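# Wind the cord onto the winder and set it down

## Task

Wrap the entire cord around the winder along its long direction, passing it through both notches, with no loop sticking out from the winder more than about a finger's width and no more than roughly a finger's length of free end beyond the final notch used; afterwards place the winder on the table and release it.

## Robot and tools

Robot: two arms, left_arm and right_arm, each ending in a two-finger gripper. Both bases sit near the table's back: left_arm at about (-0.008, +0.299, 0) m, right_arm at about (0, -0.313, +0.001) m in the scene frame. A gripper's fingers point along its own +z axis and close along its own y axis. The reported end_effector_position is the spot between the pads, roughly 1 cm short of the fingertips.

Frames: the scene frame has its origin at table-top height, halfway between the arms, a little behind the near table edge; +z is up, +x reaches out over the table, +y is toward left_arm. Reported positions, quaternions (wxyz) and Hand targets are in the scene frame. Offsets you send are measured along the current Hand target's own axes, not the scene axes. Printed poses can be a few centimetres off, worse at long reach.

Command rows: every motion command uses rows of 14 numbers, one list covering both arms: dx, dy, dz, rx, ry, rz, opening for left_arm, then the same seven for right_arm. Pose numbers are offsets, scaled so 1.0 equals 0.6 m of travel or 180 degrees of turn; rx, ry, rz form a single rotation vector. They count from the arm's Hand target at the start of the call, so each row in a call is measured from that same starting point, and sending the same offset again moves the arm further. All six zeros means no new pose request. The opening is absolute, not an offset: +1 is fully open (0.094 m), -1 is closed. Always send the opening you want, since 0 means half-open, not unchanged.

execute_actions(actions, cameras): actions is a list of actions; each action is up to 15 rows, one per 1/30 s control step, and a short action repeats its last row until step 15. Values lie in [-1, 1]. An empty actions list returns images and the full state. cameras picks images by name, ["all"] or [].

move(target, speed, blend, opening_speed, grip_force, blocking, cameras): drives each gripper in a straight line toward target, which is one 14-number row or up to 15 rows; every row is an offset from the Hand targets at the move's start, not from the previous row. speed is path top speed in m/s, 0.002 to 2.9, default 0.25 (turn rate up to twice that in rad/s), one value or one per target. blend in metres rounds corners between targets; 0 stops at each. opening_speed (0.2 or more, per second on the -1 to +1 scale) closes fingers gradually, useful for soft items. grip_force sets pad force in newtons, 10 to 50, one value or one per arm; it persists, and low values close slowly. blocking=false returns early while the move continues. Moves are capped at 10 s and do not avoid obstacles or the other arm. The result adds a move: line such as done, off_target, moving, held or fault; done means at rest within 10 mm and 2 degrees; limits=paced means the pose was clipped, limits=held that steps were withheld.

wait(seconds, cameras): lets time pass, 0 to 3600 s, sending nothing new; returns early if a running move ends. stop(cameras): brakes the running move. zoom_image(camera, region): enlarges [x0, y0, x1, y1] pixels (at most 504 by 504) of the newest image from cam_head_left, cam_head_right, cam_high, cam_low, cam_left_wrist or cam_right_wrist (all 672x504). finished_scene(scene): ends the current scene, given its number; irreversible, so only call it once the winder is wound, down and released.

Results: Hand target is the last commanded pose after clipping; grippers often rest short of it, and the next offsets count from it. If short, send the missing distance. grip_measured is the finger gap on the command scale, reading a little wide when empty and narrower than a squeezed part. grip_effort_nm is gripper motor effort (negative = closing), not pad force. Joint velocities may read within noise; torques have offsets and noise. Motor temperatures appear; MOTOR HOT at 75 °C, a fault fold at 90 °C. Tool commands shows present commands.

Cautions: the controller limits orientation change to 40 degrees per step relative to the measured orientation. Check pose and tilt after moves. Keep paths away from an arm's own base (the elbow can whip round) and keep the grippers and wrist cameras from touching each other. Avoid the fixtures behind the arms (bar, spacers, plate, low rail). Move slowly near contact; an arm stopped by something keeps pushing until you command its target back. Do not drop things, release moving parts, slam, or let anything leave the table. Long stretched holds or unreachable targets heat motors. Loose objects may get nudged occasionally.

Each tool is called after ">>>" in YAML: its name, and indented under it one key for each argument.

## Session

>>> execute_actions:
  actions: []

Scene clock: 0.00 s.
left_arm: end_effector_position=(+0.4131, +0.2924, +0.0534) grip_measured=+1.000 grip_effort_nm=n/a end_effector_quat_wxyz=(+0.529, -0.010, +0.849, -0.013) | right_arm: end_effector_position=(+0.4164, -0.2968, +0.0402) grip_measured=+1.000 grip_effort_nm=n/a end_effector_quat_wxyz=(+0.497, -0.019, +0.867, +0.013)
Joint positions: left_arm=[-0.046 1.748 0.497 0.781 0.005 -0.045 0.094] | right_arm=[0.04 1.721 0.51 0.688 -0.015 -0.001 0.094]
Joint velocities: within noise
Joint torques (N m): no reading
Motor temperatures (°C): left_arm=[25 33 39 42 25 25 29] | right_arm=[22 34 34 42 26 31 29]
Heat: left arm: 42 °C; right arm: 42 °C.
Hand target: left_arm +0.4183, +0.2927, +0.0634; +0.542, -0.010, +0.840, -0.013 | right_arm +0.4174, -0.2969, +0.0416; +0.498, -0.018, +0.867, +0.013
Tool commands: left_gripper/opening=+1.0 right_gripper/opening=+1.0

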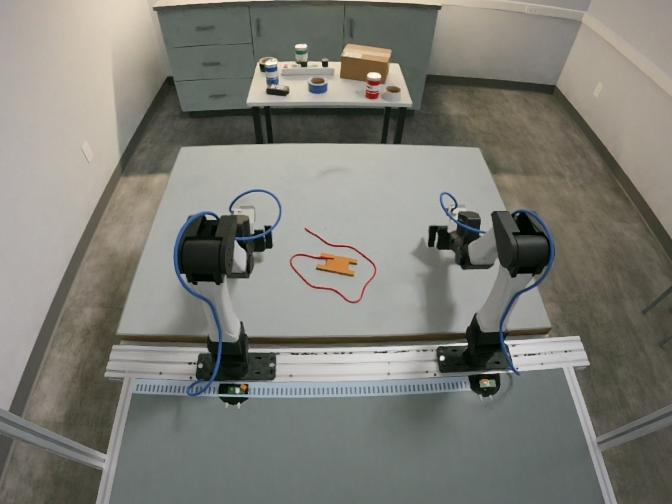

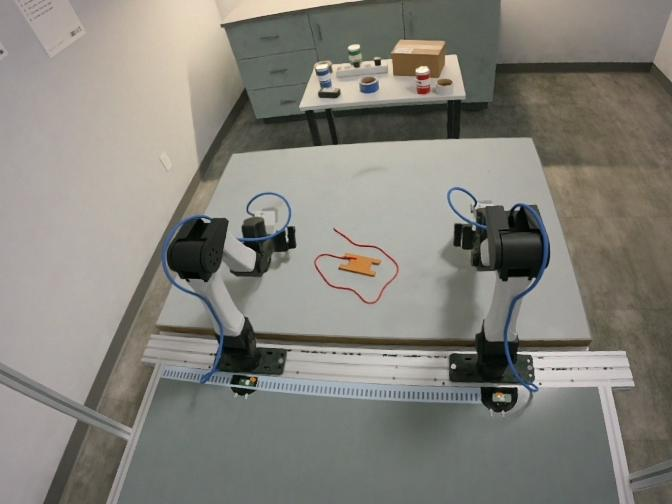

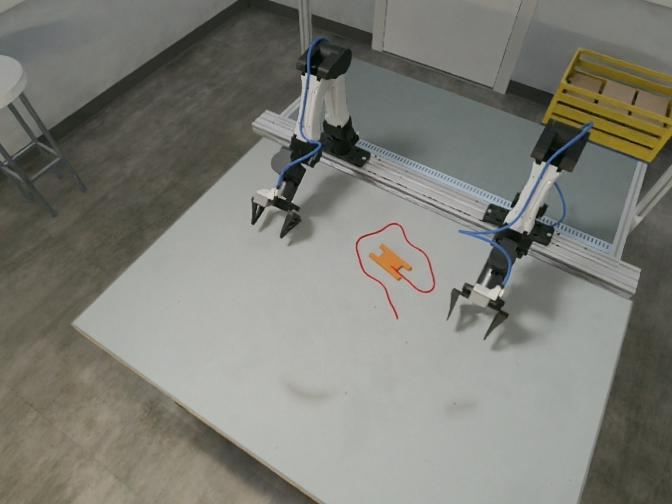

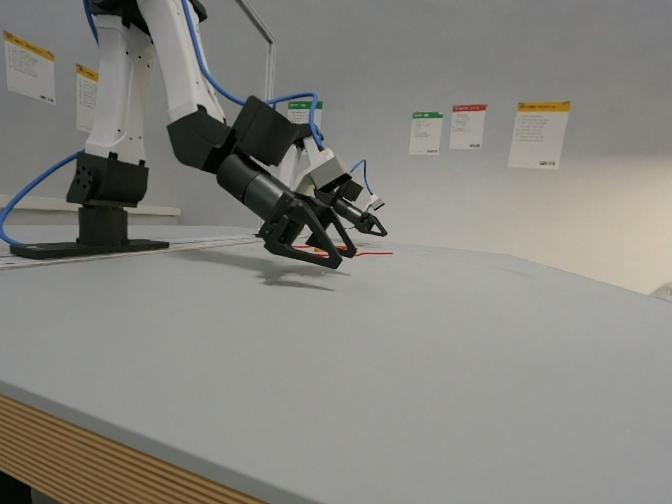

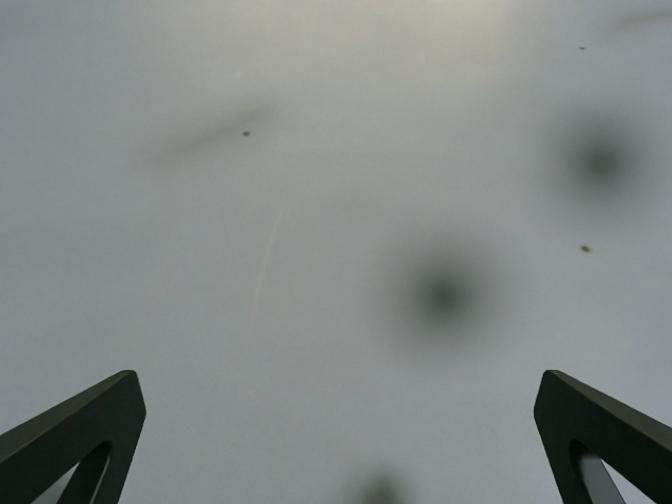

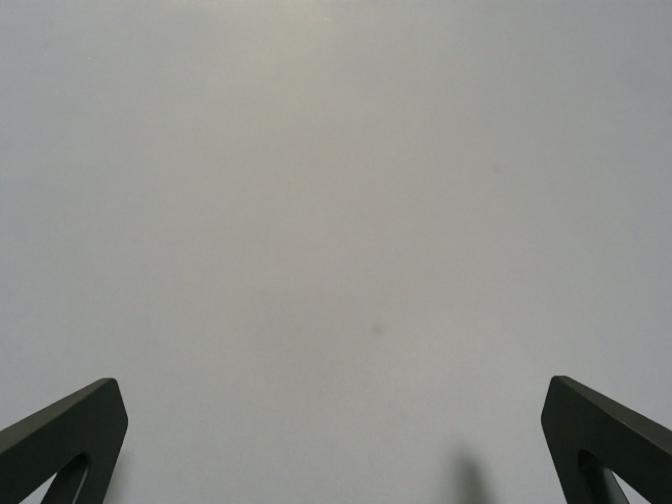

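>>> zoom_image:
  camera: "cam_head_left"
  region: [270, 210, 400, 320]

>>> zoom_image:
  camera: "cam_head_right"
  region: [295, 210, 425, 320]

>>> zoom_image:
  camera: "cam_high"
  region: [340, 210, 460, 330]

>>> zoom_image:
  camera: "cam_low"
  region: [270, 200, 420, 280]

Scaled by 3.877 from the camera's image (finer frame: 960x720).

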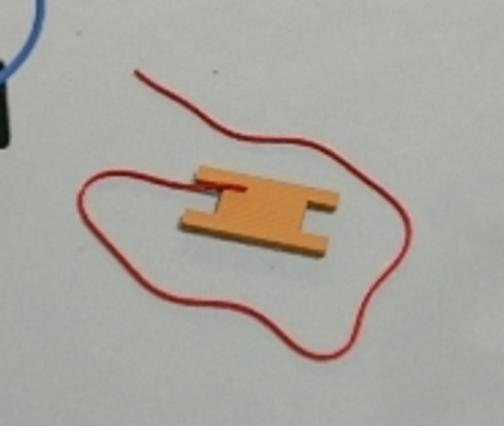

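Scaled by 3.877 from the camera's image (finer frame: 960x720).

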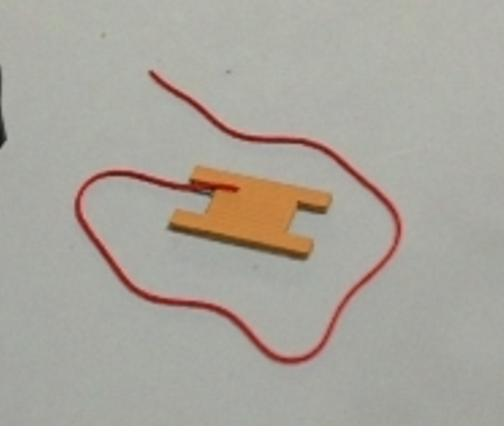

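Scaled by 4.200 from the camera's image (finer frame: 960x720).

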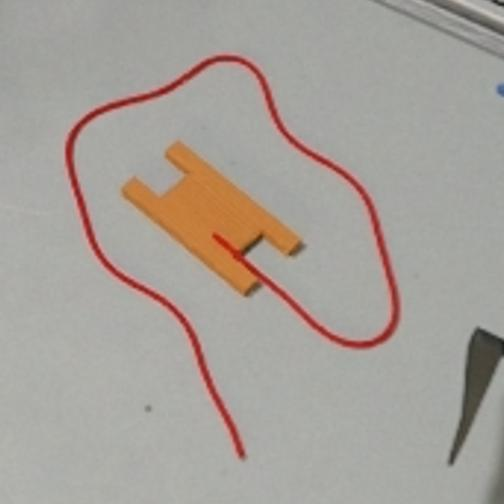

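Scaled by 3.360 from the camera's image (finer frame: 960x720).

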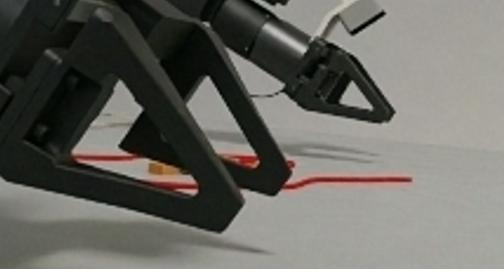

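>>> zoom_image:
  camera: "cam_low"
  region: [210, 90, 410, 300]

>>> zoom_image:
  camera: "cam_right_wrist"
  region: [0, 330, 252, 504]

>>> zoom_image:
  camera: "cam_high"
  region: [430, 210, 560, 350]

>>> zoom_image:
  camera: "cam_head_right"
  region: [325, 240, 385, 285]

>>> zoom_image:
  camera: "cam_high"
  region: [360, 235, 420, 285]

Scaled by 2.400 from the camera's image (finer frame: 960x720).

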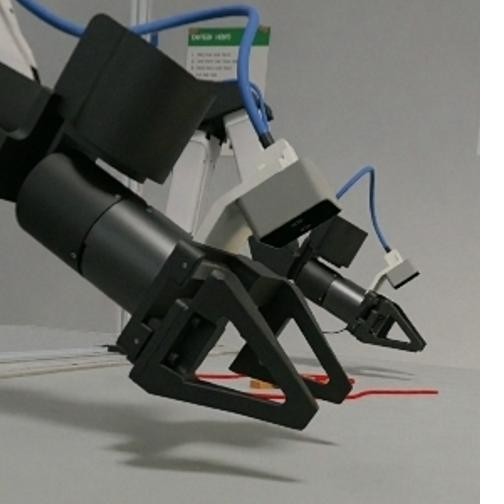

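Scaled by 2.000 from the camera's image (finer frame: 960x720).

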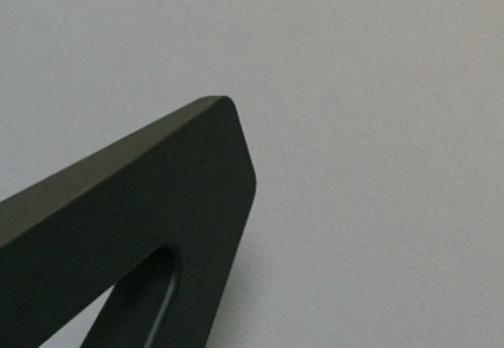

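Scaled by 3.600 from the camera's image (finer frame: 960x720).

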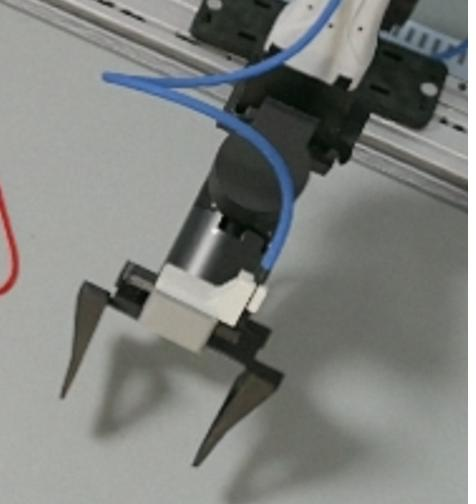

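Scaled by 8.400 from the camera's image (finer frame: 960x720).

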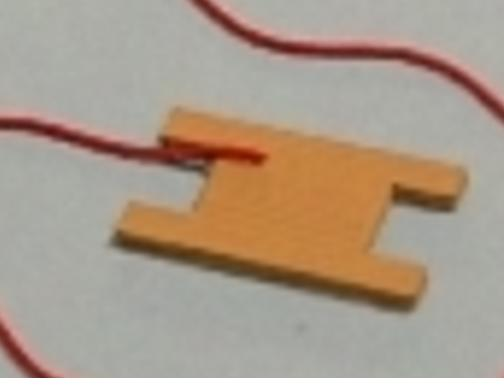

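Scaled by 8.400 from the camera's image (finer frame: 960x720).

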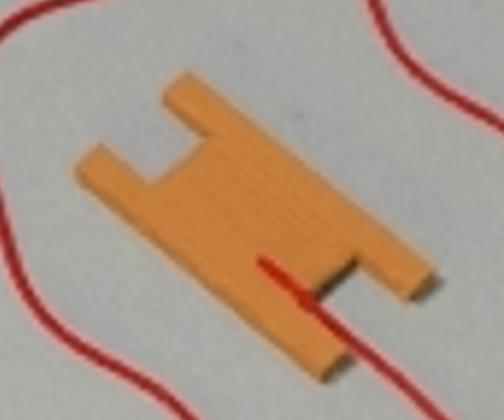

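>>> move:
  target: [0,0,0,0,0,0,1, -0.1143,0.5805,-0.256,0.0551,0.3287,0.0929,1]
  speed: 0.3
  cameras: ["cam_right_wrist","cam_head_left","cam_low"]

Scene clock: 14.03 s.
left_arm: end_effector_position=(+0.4131, +0.2924, +0.0534) grip_measured=+1.000 grip_effort_nm=0.03 end_effector_quat_wxyz=(+0.529, -0.010, +0.849, -0.013) | right_arm: end_effector_position=(+0.3017, +0.0462, +0.1829) grip_measured=+1.000 grip_effort_nm=-0.02 end_effector_quat_wxyz=(+0.063, +0.128, +0.986, +0.088)
Joint positions: left_arm=[-0.046 1.748 0.497 0.781 0.005 -0.045 0.094] | right_arm=[0.887 2.247 2.449 -1.55 0.016 1.136 0.094]
Joint torques (N m): left_arm=[0.53 -7.02 5.05 2.3 0.01 0.1] | right_arm=[-0.21 -9.36 6.37 0.64 -0.02 0.07]
Heat: left arm: 46 °C; right arm: 44 °C.
Hand target: left_arm +0.4183, +0.2927, +0.0634; +0.542, -0.010, +0.840, -0.013 | right_arm +0.3038, +0.0461, +0.1798; +0.000, +0.139, +0.990, +0.000
Off the commanded pose: left_arm 0.011 m, 2 deg | right_arm 0.004 m, 12 deg.
joint sent to its limit (right arm) — joint 4 (wrist pitch), lower limit. The joint targets are off in orientation, not in position.
move: off_target (right_arm)
cam_right_wrist: T_world_to_cam=[[-0.2463, -0.94691, -0.20664, 0.15552], [-0.92576, 0.16673, 0.33937, 0.24781], [-0.2869, 0.27489, -0.91768, 0.33271]] pos_world=[0.36317, 0.01449, 0.25336]
Images, in order (width x height): cam_head_left 672x504, cam_low 672x504, cam_right_wrist 672x504.

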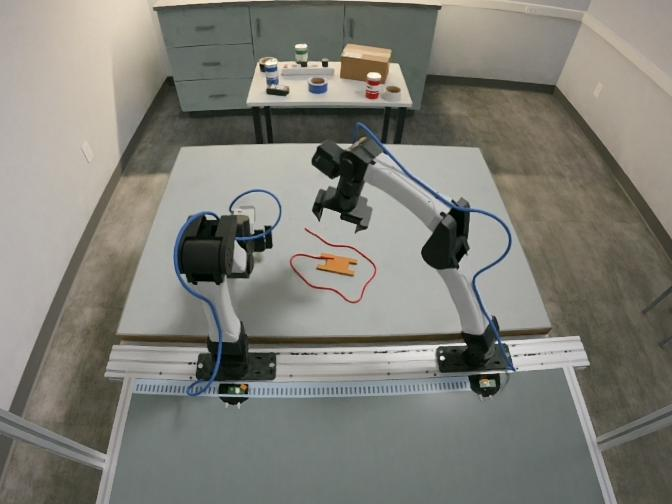

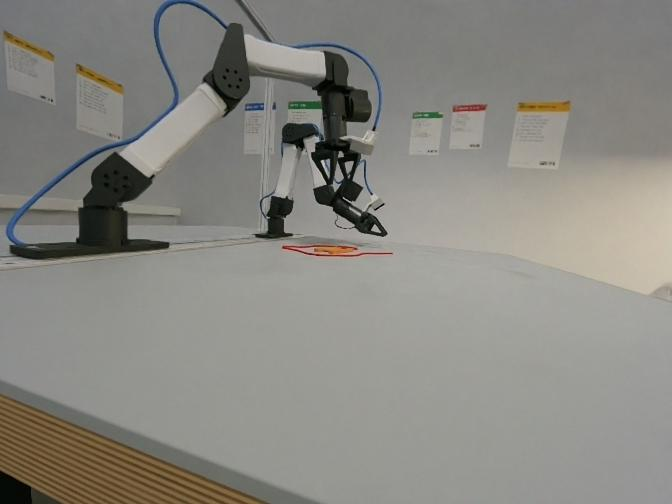

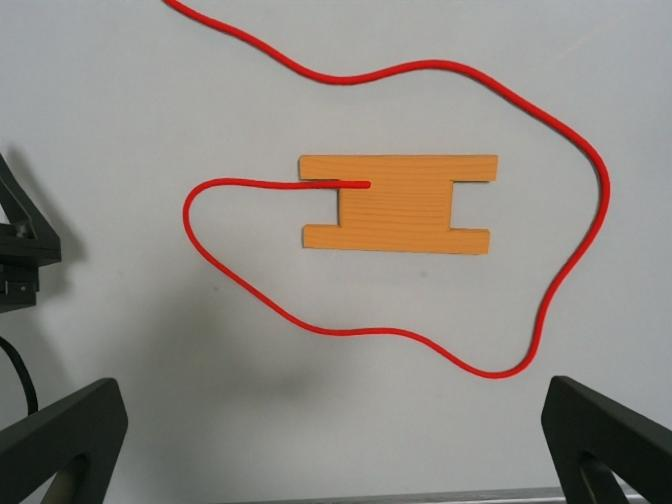

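>>> zoom_image:
  camera: "cam_right_wrist"
  region: [270, 130, 520, 280]

>>> zoom_image:
  camera: "cam_low"
  region: [270, 120, 420, 270]

Scaled by 2.016 from the camera's image (finer frame: 960x720).

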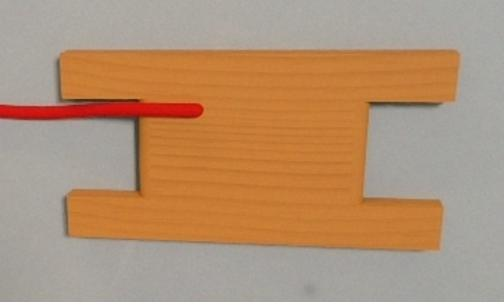

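Scaled by 3.360 from the camera's image (finer frame: 960x720).

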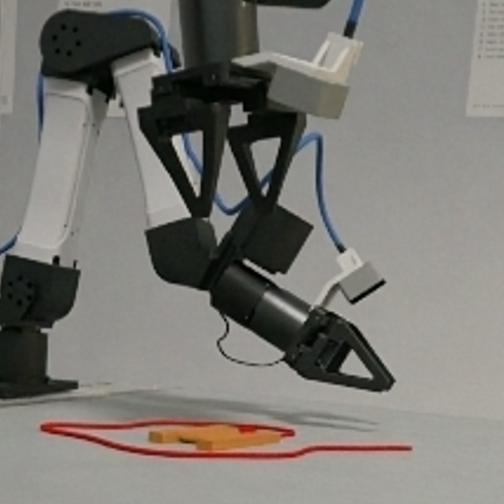

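>>> move:
  target: [0,0,0,0,0,0,1, -0.0044,0.0072,0.1667,0,0,-0.0183,0.702]
  speed: 0.2
  cameras: ["cam_right_wrist","cam_low"]

Scene clock: 16.67 s.
left_arm: end_effector_position=(+0.4131, +0.2924, +0.0534) grip_measured=+1.000 grip_effort_nm=0.02 end_effector_quat_wxyz=(+0.529, -0.010, +0.849, -0.013) | right_arm: end_effector_position=(+0.3050, +0.0483, +0.0839) grip_measured=+0.704 grip_effort_nm=-0.09 end_effector_quat_wxyz=(+0.005, +0.113, +0.994, +0.000)
Joint positions: left_arm=[-0.046 1.748 0.497 0.781 0.005 -0.045 0.094] | right_arm=[0.882 2.446 2.412 -1.525 0.012 1.1 0.08]
Joint torques (N m): left_arm=[0.51 -7.04 5.05 2.29 0.01 0.09] | right_arm=[-0.08 -10.74 6.69 0.32 0.02 -0.15]
Motor temperatures (°C): left_arm=[25 35 40 47 25 25 28] | right_arm=[22 36 34 43 26 30 29]
Heat: left arm: 47 °C; right arm: 43 °C.
Hand target: left_arm +0.4183, +0.2927, +0.0634; +0.542, -0.010, +0.840, -0.013 | right_arm +0.3074, +0.0496, +0.0798; +0.000, +0.111, +0.994, +0.000
Off the commanded pose: left_arm 0.011 m, 2 deg | right_arm 0.005 m, 1 deg.
move: done
cam_right_wrist: T_world_to_cam=[[-0.23062, -0.97288, -0.01781, 0.1185], [-0.87923, 0.20051, 0.43214, 0.26052], [-0.41685, 0.11532, -0.90163, 0.28817]] pos_world=[0.37651, 0.02982, 0.14935]
Images, in order (width x height): cam_low 672x504, cam_right_wrist 672x504.

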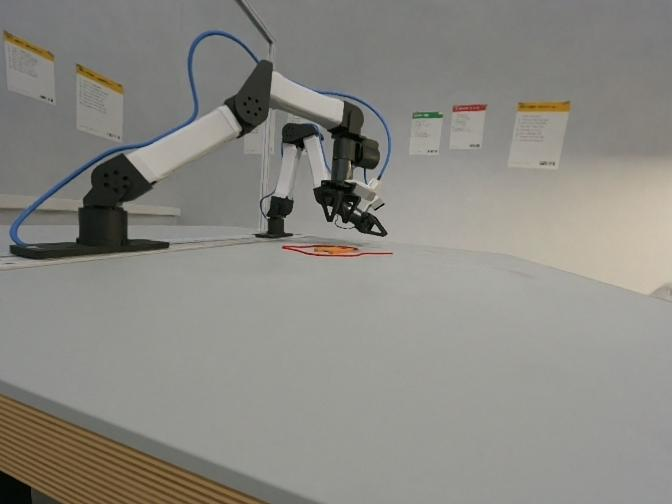

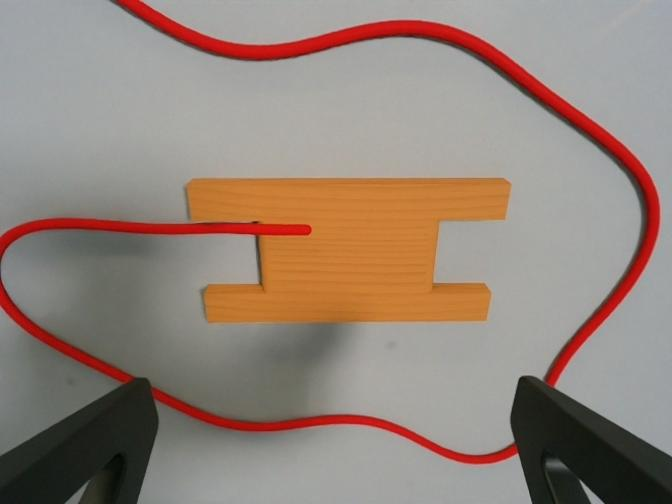

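>>> zoom_image:
  camera: "cam_low"
  region: [290, 160, 410, 260]

>>> zoom_image:
  camera: "cam_right_wrist"
  region: [0, 340, 240, 504]

>>> zoom_image:
  camera: "cam_right_wrist"
  region: [170, 150, 530, 350]

Scaled by 4.200 from the camera's image (finer frame: 960x720).

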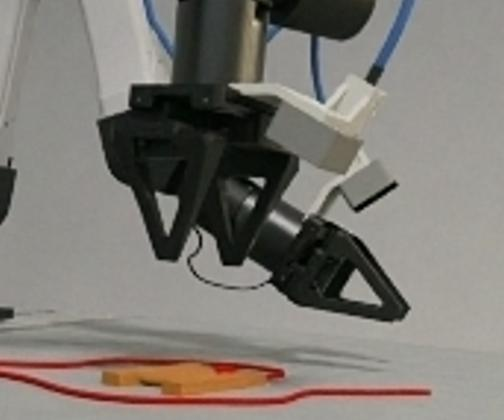

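Scaled by 2.100 from the camera's image (finer frame: 960x720).

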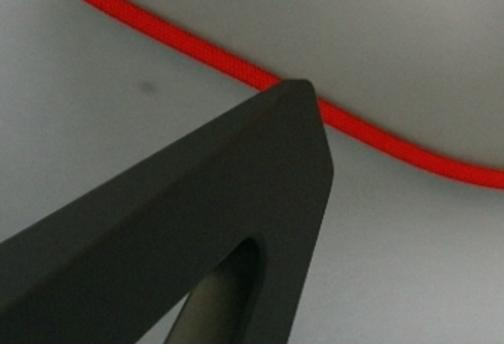

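Scaled by 1.400 from the camera's image (finer frame: 960x720).

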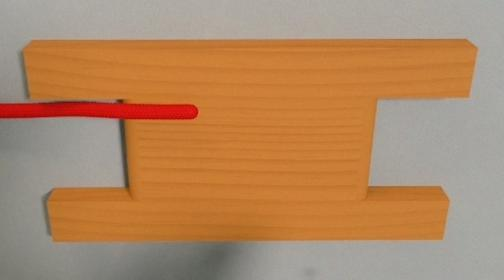

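>>> move:
  target: [0,0,0,0,0,0,1, -0.0045,-0.0045,0.0817,0,0,0,0.702]
  speed: 0.12
  cameras: ["cam_right_wrist","cam_low"]

>>> zoom_image:
  camera: "cam_low"
  region: [280, 180, 380, 270]

Scene clock: 20.47 s.
left_arm: end_effector_position=(+0.4131, +0.2924, +0.0534) grip_measured=+1.000 grip_effort_nm=0.03 end_effector_quat_wxyz=(+0.529, -0.010, +0.849, -0.013) | right_arm: end_effector_position=(+0.3084, +0.0465, +0.0277) grip_measured=+0.704 grip_effort_nm=-0.09 end_effector_quat_wxyz=(+0.000, +0.113, +0.994, -0.007)
Joint positions: left_arm=[-0.046 1.748 0.497 0.781 0.005 -0.045 0.094] | right_arm=[0.873 2.446 2.188 -1.318 0.012 1.092 0.08]
Joint torques (N m): left_arm=[0.5 -7.04 5.03 2.3 0 0.1] | right_arm=[-0.13 -13.7 4.16 0.45 0.04 -0.16]
Heat: left arm: 47 °C; right arm: 43 °C.
Hand target: left_arm +0.4183, +0.2927, +0.0634; +0.542, -0.010, +0.840, -0.013 | right_arm +0.3095, +0.0463, +0.0308; +0.000, +0.111, +0.994, +0.000
Off the commanded pose: left_arm 0.011 m, 2 deg | right_arm 0.003 m, 1 deg.
move: done
cam_right_wrist: T_world_to_cam=[[-0.23064, -0.97303, -0.00312, 0.11612], [-0.87464, 0.20591, 0.43887, 0.28624], [-0.42639, 0.10395, -0.89855, 0.24249]] pos_world=[0.38053, 0.02885, 0.09264]
Images, in order (width x height): cam_low 672x504, cam_right_wrist 672x504.

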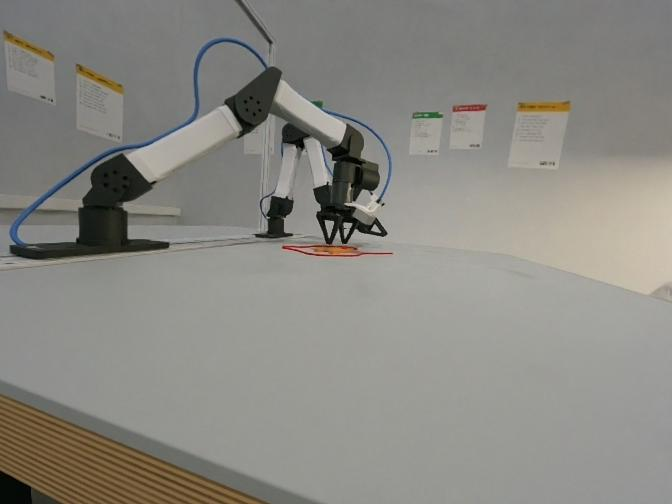

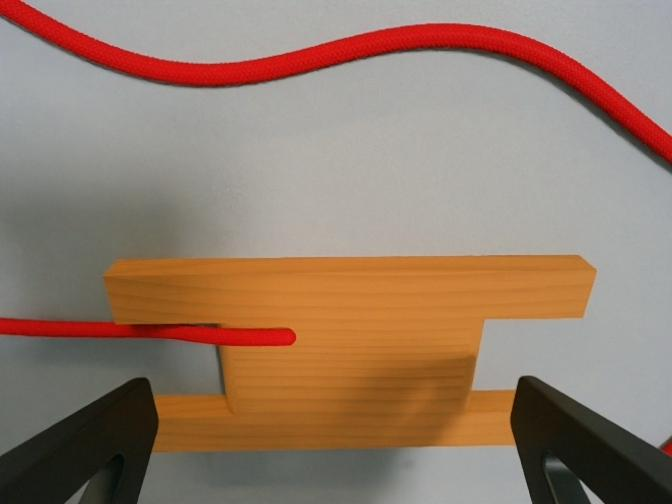

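Scaled by 5.040 from the camera's image (finer frame: 960x720).

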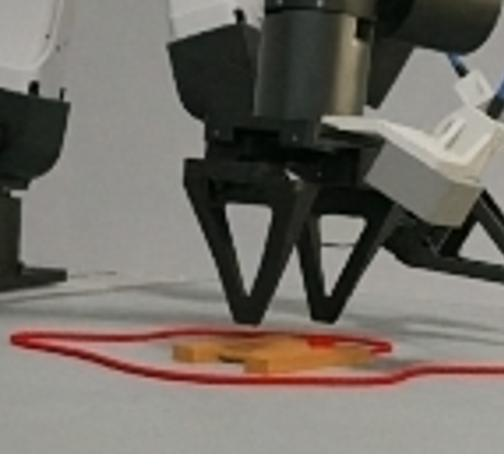

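>>> zoom_image:
  camera: "cam_right_wrist"
  region: [90, 240, 340, 420]

>>> zoom_image:
  camera: "cam_low"
  region: [305, 225, 365, 265]

Scaled by 2.016 from the camera's image (finer frame: 960x720).

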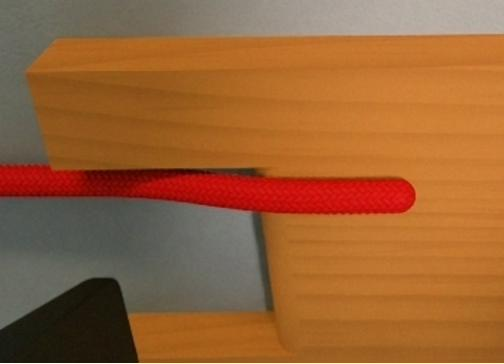

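Scaled by 8.400 from the camera's image (finer frame: 960x720).

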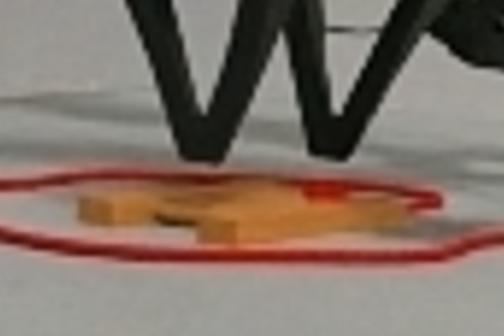

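>>> move:
  target: [0,0,0,0,0,0,1, -0.0025,-0.0063,0.0228,0,0,0,0.702]
  speed: 0.05
  cameras: ["cam_right_wrist","cam_low"]

>>> zoom_image:
  camera: "cam_low"
  region: [305, 225, 365, 265]

Scene clock: 23.60 s.
left_arm: end_effector_position=(+0.4131, +0.2924, +0.0534) grip_measured=+1.000 grip_effort_nm=0.03 end_effector_quat_wxyz=(+0.529, -0.010, +0.849, -0.013) | right_arm: end_effector_position=(+0.3080, +0.0414, +0.0093) grip_measured=+0.704 grip_effort_nm=-0.09 end_effector_quat_wxyz=(-0.003, +0.112, +0.994, -0.012)
Joint positions: left_arm=[-0.046 1.748 0.497 0.781 0.005 -0.045 0.094] | right_arm=[0.867 2.446 2.115 -1.256 0.012 1.085 0.08]
Joint torques (N m): left_arm=[0.55 -7.06 5 2.3 0.01 0.09] | right_arm=[-0.2 -14.71 4.3 0.4 -0.01 -0.19]
Heat: left arm: 48 °C; right arm: 42 °C.
Hand target: left_arm +0.4183, +0.2927, +0.0634; +0.542, -0.010, +0.840, -0.013 | right_arm +0.3102, +0.0422, +0.0171; +0.000, +0.111, +0.994, +0.000
Off the commanded pose: left_arm 0.011 m, 2 deg | right_arm 0.008 m, 1 deg.
move: done
cam_right_wrist: T_world_to_cam=[[-0.23025, -0.9731, 0.00748, 0.1109], [-0.87126, 0.20956, 0.44384, 0.29375], [-0.43347, 0.09568, -0.89607, 0.22881]] pos_world=[0.38065, 0.02446, 0.07382]
Images, in order (width x height): cam_low 672x504, cam_right_wrist 672x504.

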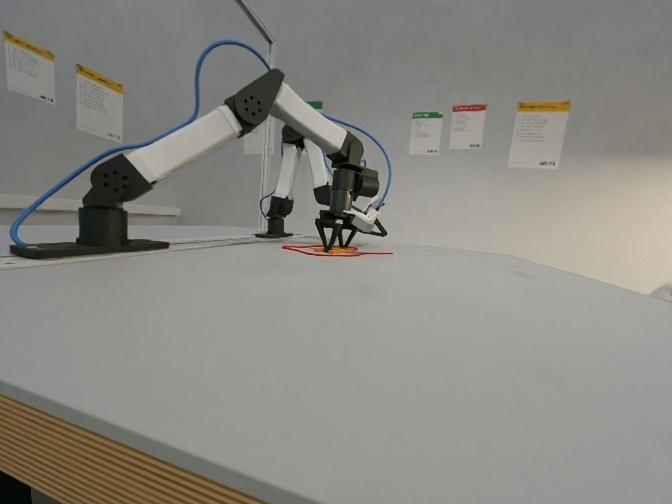

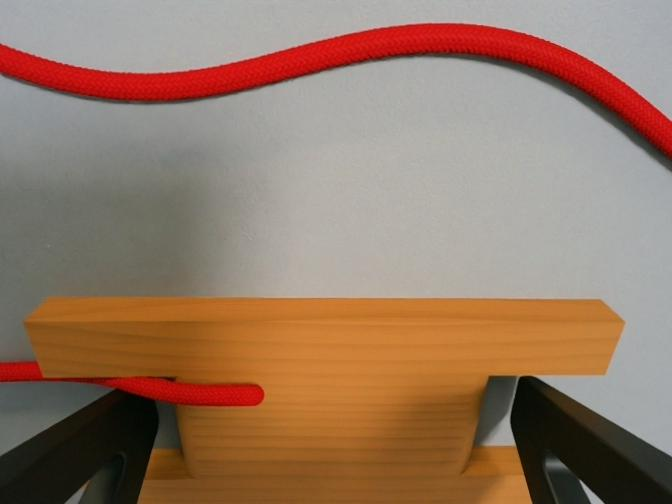

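Scaled by 8.400 from the camera's image (finer frame: 960x720).

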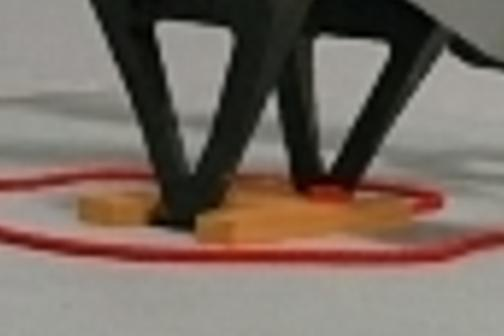

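>>> move:
  target: [0,0,0,0,0,0,1, 0,0,0,0,0,0,0.2]
  speed: 0.05
  opening_speed: 0.4
  grip_force: [50, 25]
  cameras: ["cam_right_wrist"]

Scene clock: 25.83 s.
left_arm: end_effector_position=(+0.4131, +0.2924, +0.0534) grip_measured=+1.000 grip_effort_nm=0.02 end_effector_quat_wxyz=(+0.529, -0.010, +0.849, -0.013) | right_arm: end_effector_position=(+0.3084, +0.0419, +0.0093) grip_measured=+0.386 grip_effort_nm=-0.58 end_effector_quat_wxyz=(-0.003, +0.112, +0.994, -0.011)
Joint positions: left_arm=[-0.046 1.748 0.497 0.781 0.005 -0.045 0.094] | right_arm=[0.867 2.446 2.115 -1.254 0.012 1.084 0.065]
Joint torques (N m): left_arm=[0.51 -7.05 5.04 2.3 0.01 0.09] | right_arm=[-0.17 -14.74 4.1 0.46 -0.02 -0.12]
Heat: left arm: 48 °C; right arm: 42 °C.
Hand target: left_arm +0.4183, +0.2927, +0.0634; +0.542, -0.010, +0.840, -0.013 | right_arm +0.3102, +0.0422, +0.0171; +0.000, +0.111, +0.994, +0.000
Off the commanded pose: left_arm 0.011 m, 2 deg | right_arm 0.008 m, 1 deg.
grip_force (N): 50, 25
move: done
cam_right_wrist: T_world_to_cam=[[-0.22987, -0.9732, 0.00541, 0.11127], [-0.87204, 0.20844, 0.44283, 0.2943], [-0.4321, 0.09707, -0.89659, 0.22848]] pos_world=[0.38095, 0.02476, 0.07393]

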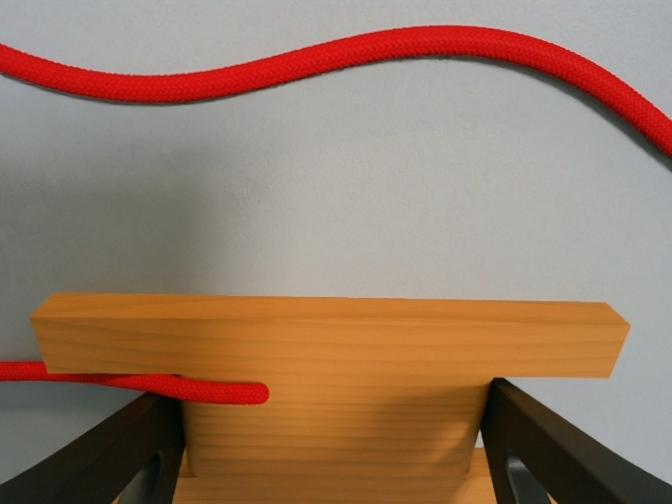

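>>> move:
  target:
    - [0,0,0,0,0,0,1, 0,0,-0.0883,0,0,0,0.2]
    - [0,0,0,0,0,0,1, -0.0307,-0.0993,-0.1967,0,0,0.2628,0.2]
  speed: 0.15
  blend: [0.02, 0]
  cameras: ["cam_right_wrist","cam_head_left","cam_high","cam_low"]

Scene clock: 31.03 s.
left_arm: end_effector_position=(+0.4131, +0.2924, +0.0534) grip_measured=+1.000 grip_effort_nm=0.03 end_effector_quat_wxyz=(+0.529, -0.010, +0.849, -0.013) | right_arm: end_effector_position=(+0.3183, -0.0154, +0.1255) grip_measured=+0.386 grip_effort_nm=-0.59 end_effector_quat_wxyz=(+0.004, +0.492, +0.871, +0.000)
Joint positions: left_arm=[-0.046 1.748 0.497 0.781 0.005 -0.045 0.094] | right_arm=[0.764 2.255 2.247 -1.552 0.011 1.785 0.065]
Joint torques (N m): left_arm=[0.53 -7.05 5.05 2.29 0.02 0.09] | right_arm=[-0.18 -13.81 3.88 0.18 0.05 0.07]
Motor temperatures (°C): left_arm=[25 36 40 48 25 25 28] | right_arm=[22 42 35 41 26 30 28]
Heat: left arm: 48 °C; right arm: 42 °C.
Hand target: left_arm +0.4183, +0.2927, +0.0634; +0.542, -0.010, +0.840, -0.013 | right_arm +0.3150, -0.0199, +0.1352; +0.000, +0.500, +0.866, +0.000
Off the commanded pose: left_arm 0.011 m, 2 deg | right_arm 0.011 m, 1 deg.
joint sent to its limit (right arm) — joint 4 (wrist pitch), lower limit. The joint targets still meet the commanded pose.
grip_force (N): 50, 25
move: off_target (right_arm)
cam_right_wrist: T_world_to_cam=[[-0.85964, -0.51042, -0.02211, 0.2682], [-0.46822, 0.76977, 0.43384, 0.14464], [-0.20442, 0.3833, -0.90072, 0.27496]] pos_world=[0.35449, -0.07984, 0.19084]
Images, in order (width x height): cam_head_left 672x504, cam_high 672x504, cam_low 672x504, cam_right_wrist 672x504.

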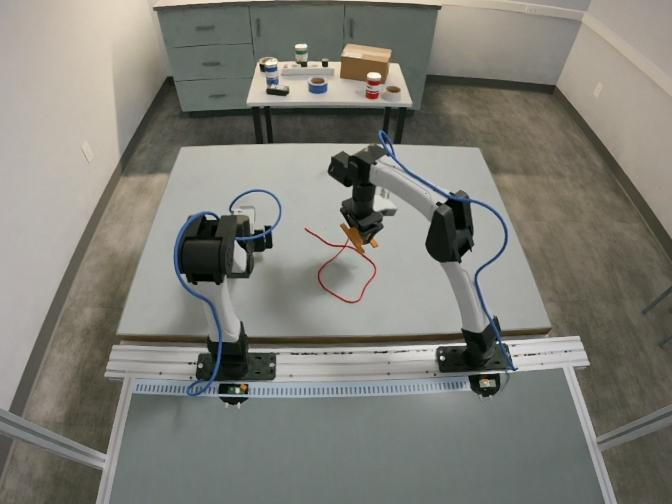

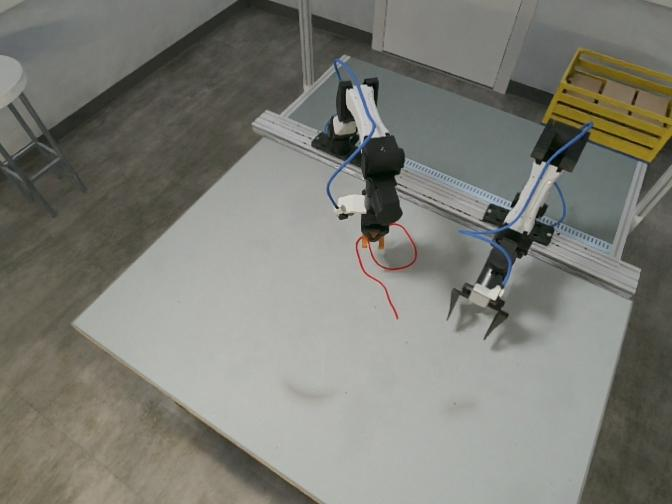

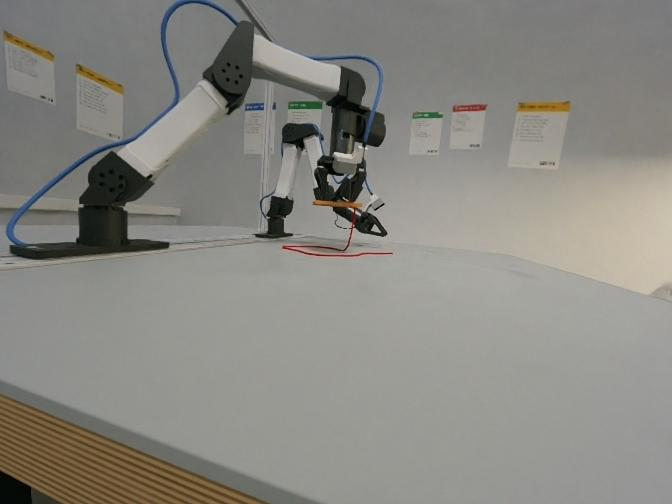

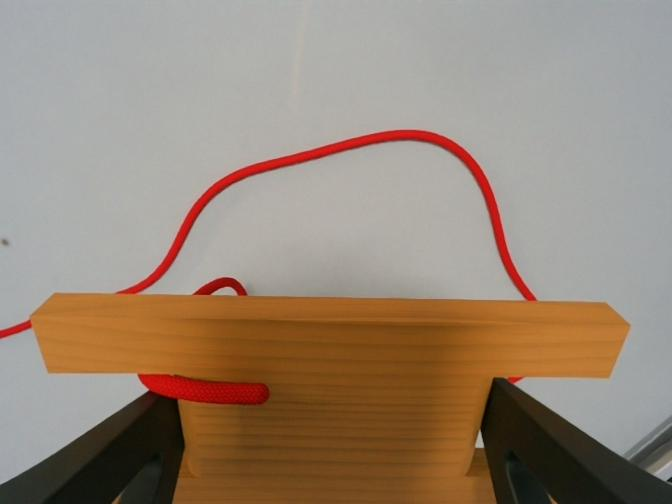

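>>> move:
  target: [0.0313,-0.3668,-0.2690,0.1636,-0.3531,0.5235,0.0, 0,0,0,0,0,0,0.2]
  speed: 0.25
  cameras: ["cam_left_wrist","cam_head_left","cam_head_right","cam_low"]

Scene clock: 39.93 s.
left_arm: end_effector_position=(+0.2612, +0.0808, +0.0886) grip_measured=+0.002 grip_effort_nm=-0.08 end_effector_quat_wxyz=(+0.637, +0.715, +0.241, +0.156) | right_arm: end_effector_position=(+0.3183, -0.0154, +0.1255) grip_measured=+0.386 grip_effort_nm=-0.58 end_effector_quat_wxyz=(+0.004, +0.492, +0.871, +0.000)
Joint positions: left_arm=[-0.416 1.781 0.147 1.463 0.618 1.567 0.047] | right_arm=[0.764 2.255 2.247 -1.552 0.011 1.785 0.065]
Joint torques (N m): left_arm=[0.12 -6.15 3.85 3.07 0.32 0.16] | right_arm=[-0.17 -13.89 4.05 0.22 0.02 0.08]
Heat: left arm: 49 °C; right arm: 44 °C.
Hand target: left_arm +0.2639, +0.0740, +0.1201; +0.682, +0.681, +0.189, +0.189 | right_arm +0.3150, -0.0199, +0.1352; +0.000, +0.500, +0.866, +0.000
Off the commanded pose: left_arm 0.032 m, 10 deg | right_arm 0.011 m, 1 deg.
joint sent to its limit (left arm) — joint 4 (wrist pitch), upper limit. The joint targets still meet the commanded pose.
joint sent to its limit (right arm) — joint 4 (wrist pitch), lower limit. The joint targets still meet the commanded pose.
grip_force (N): 50, 25
move: off_target (left_arm)
cam_left_wrist: T_world_to_cam=[[-0.17515, 0.0665, -0.98229, 0.12685], [0.55401, 0.83142, -0.0425, -0.16842], [0.81388, -0.55165, -0.18247, -0.06552]] pos_world=[0.16885, 0.09545, 0.10549]
Images, in order (width x height): cam_head_left 672x504, cam_head_right 672x504, cam_low 672x504, cam_left_wrist 672x504.

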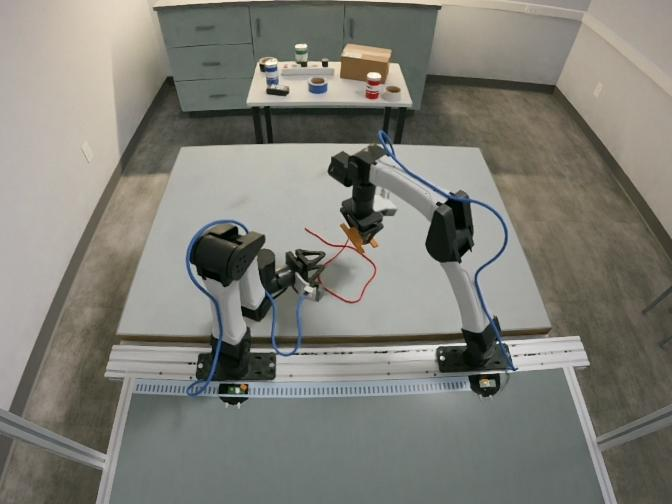

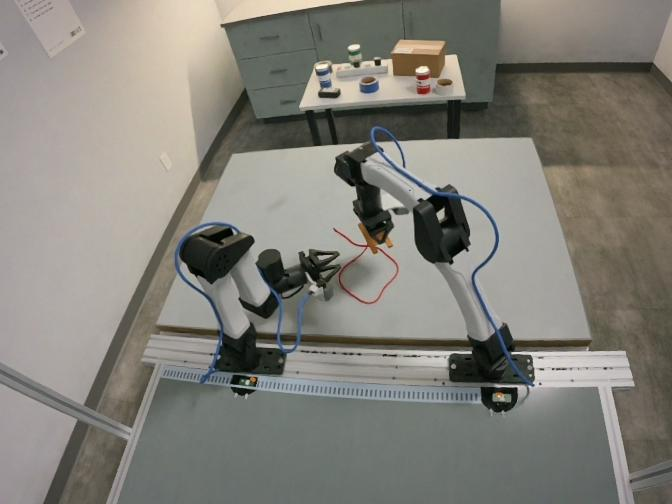

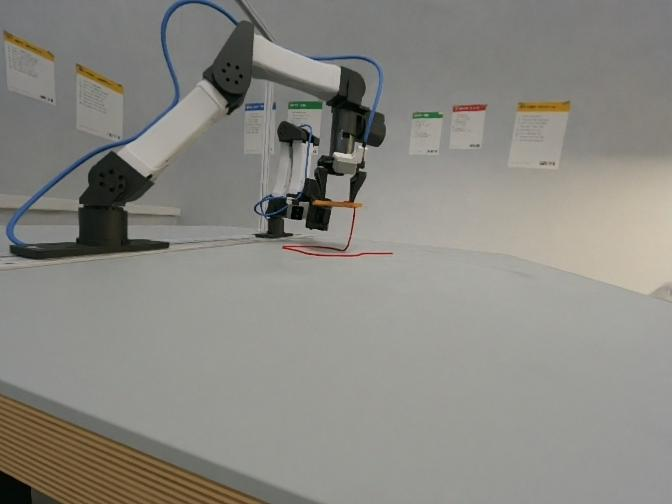

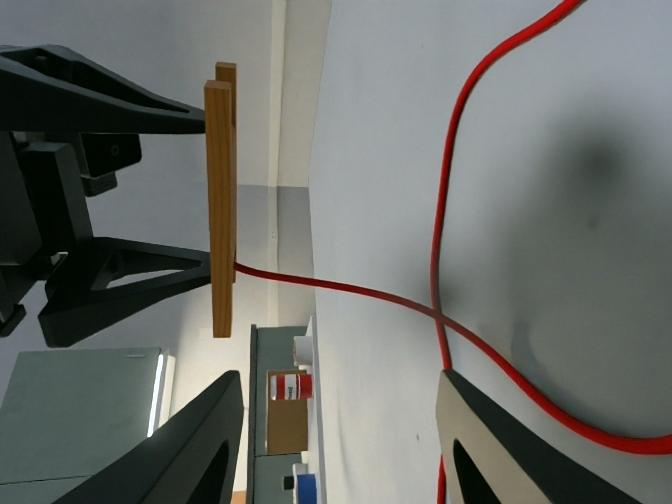

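>>> move:
  target: [0.0195,0.0167,0.1789,0,0,0,0.0, -0.1783,0.0222,0,0,0,0,0.2]
  speed: 0.2
  cameras: ["cam_left_wrist","cam_head_left","cam_right_wrist","cam_low"]

Scene clock: 42.13 s.
left_arm: end_effector_position=(+0.3271, -0.0065, +0.1269) grip_measured=+0.002 grip_effort_nm=-0.08 end_effector_quat_wxyz=(+0.675, +0.685, +0.191, +0.195) | right_arm: end_effector_position=(+0.3802, -0.1065, +0.1243) grip_measured=+0.386 grip_effort_nm=-0.59 end_effector_quat_wxyz=(+0.001, +0.504, +0.864, -0.004)
Joint positions: left_arm=[-0.6 1.945 0.544 1.388 0.451 1.568 0.047] | right_arm=[0.508 2.248 2.231 -1.552 0.008 1.556 0.065]
Joint torques (N m): left_arm=[0.03 -6.01 5.35 2.17 0.09 -0.11] | right_arm=[0.18 -12.71 6.11 0.18 0 -0.16]
Heat: left arm: 49 °C; right arm: 45 °C.
Hand target: left_arm +0.3293, -0.0118, +0.1302; +0.682, +0.681, +0.189, +0.190 | right_arm +0.3801, -0.1059, +0.1353; +0.000, +0.500, +0.866, +0.000
Off the commanded pose: left_arm 0.007 m, 1 deg | right_arm 0.011 m, 1 deg.
joint sent to its limit (right arm) — joint 4 (wrist pitch), lower limit. The joint targets still meet the commanded pose.
grip_force (N): 50, 25
move: off_target (right_arm)
cam_left_wrist: T_world_to_cam=[[-0.02797, 0.0108, -0.99955, 0.13554], [0.5736, 0.8191, -0.0072, -0.14189], [0.81866, -0.57354, -0.02911, -0.1815]] pos_world=[0.23376, 0.01066, 0.12918]
cam_right_wrist: T_world_to_cam=[[-0.87331, -0.48703, -0.01141, 0.28129], [-0.44303, 0.78423, 0.4344, 0.23615], [-0.20262, 0.38442, -0.90065, 0.3209]] pos_world=[0.4153, -0.17156, 0.18965]
Images, in order (width x height): cam_head_left 672x504, cam_low 672x504, cam_left_wrist 672x504, cam_right_wrist 672x504.

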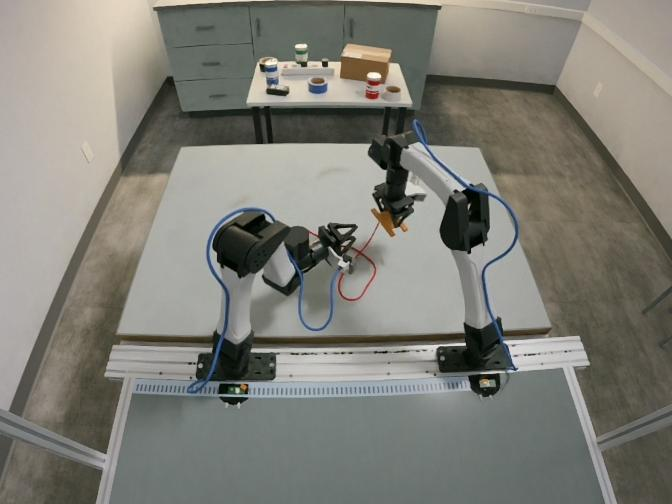

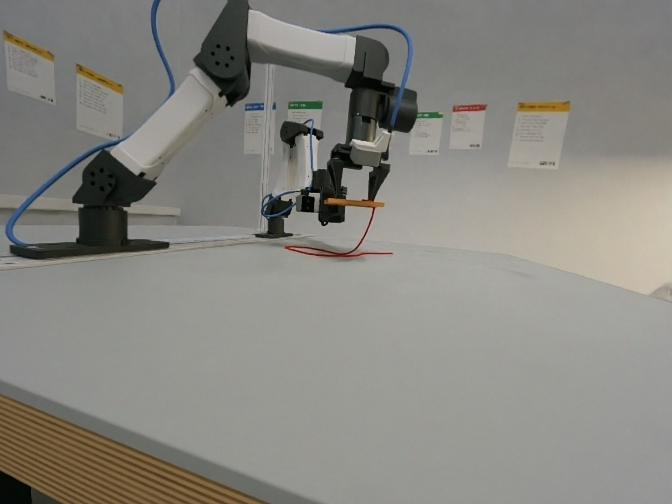

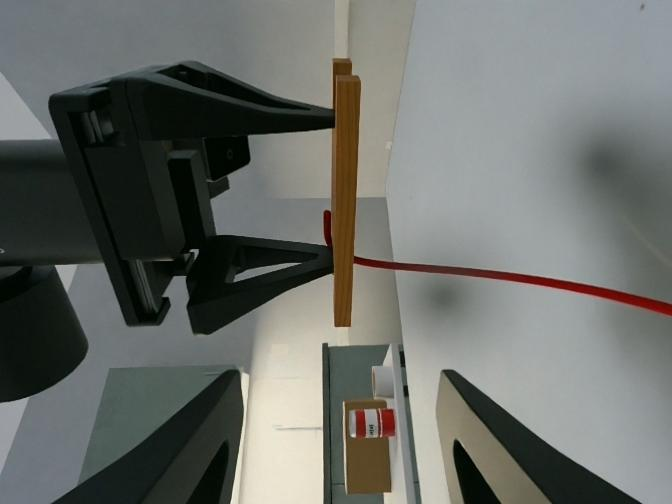

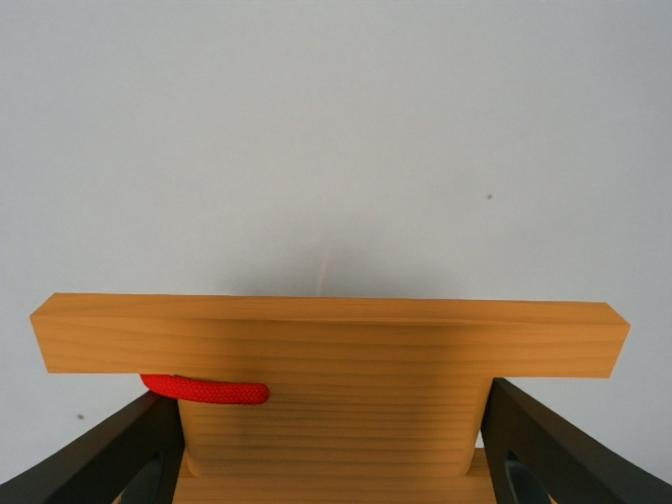

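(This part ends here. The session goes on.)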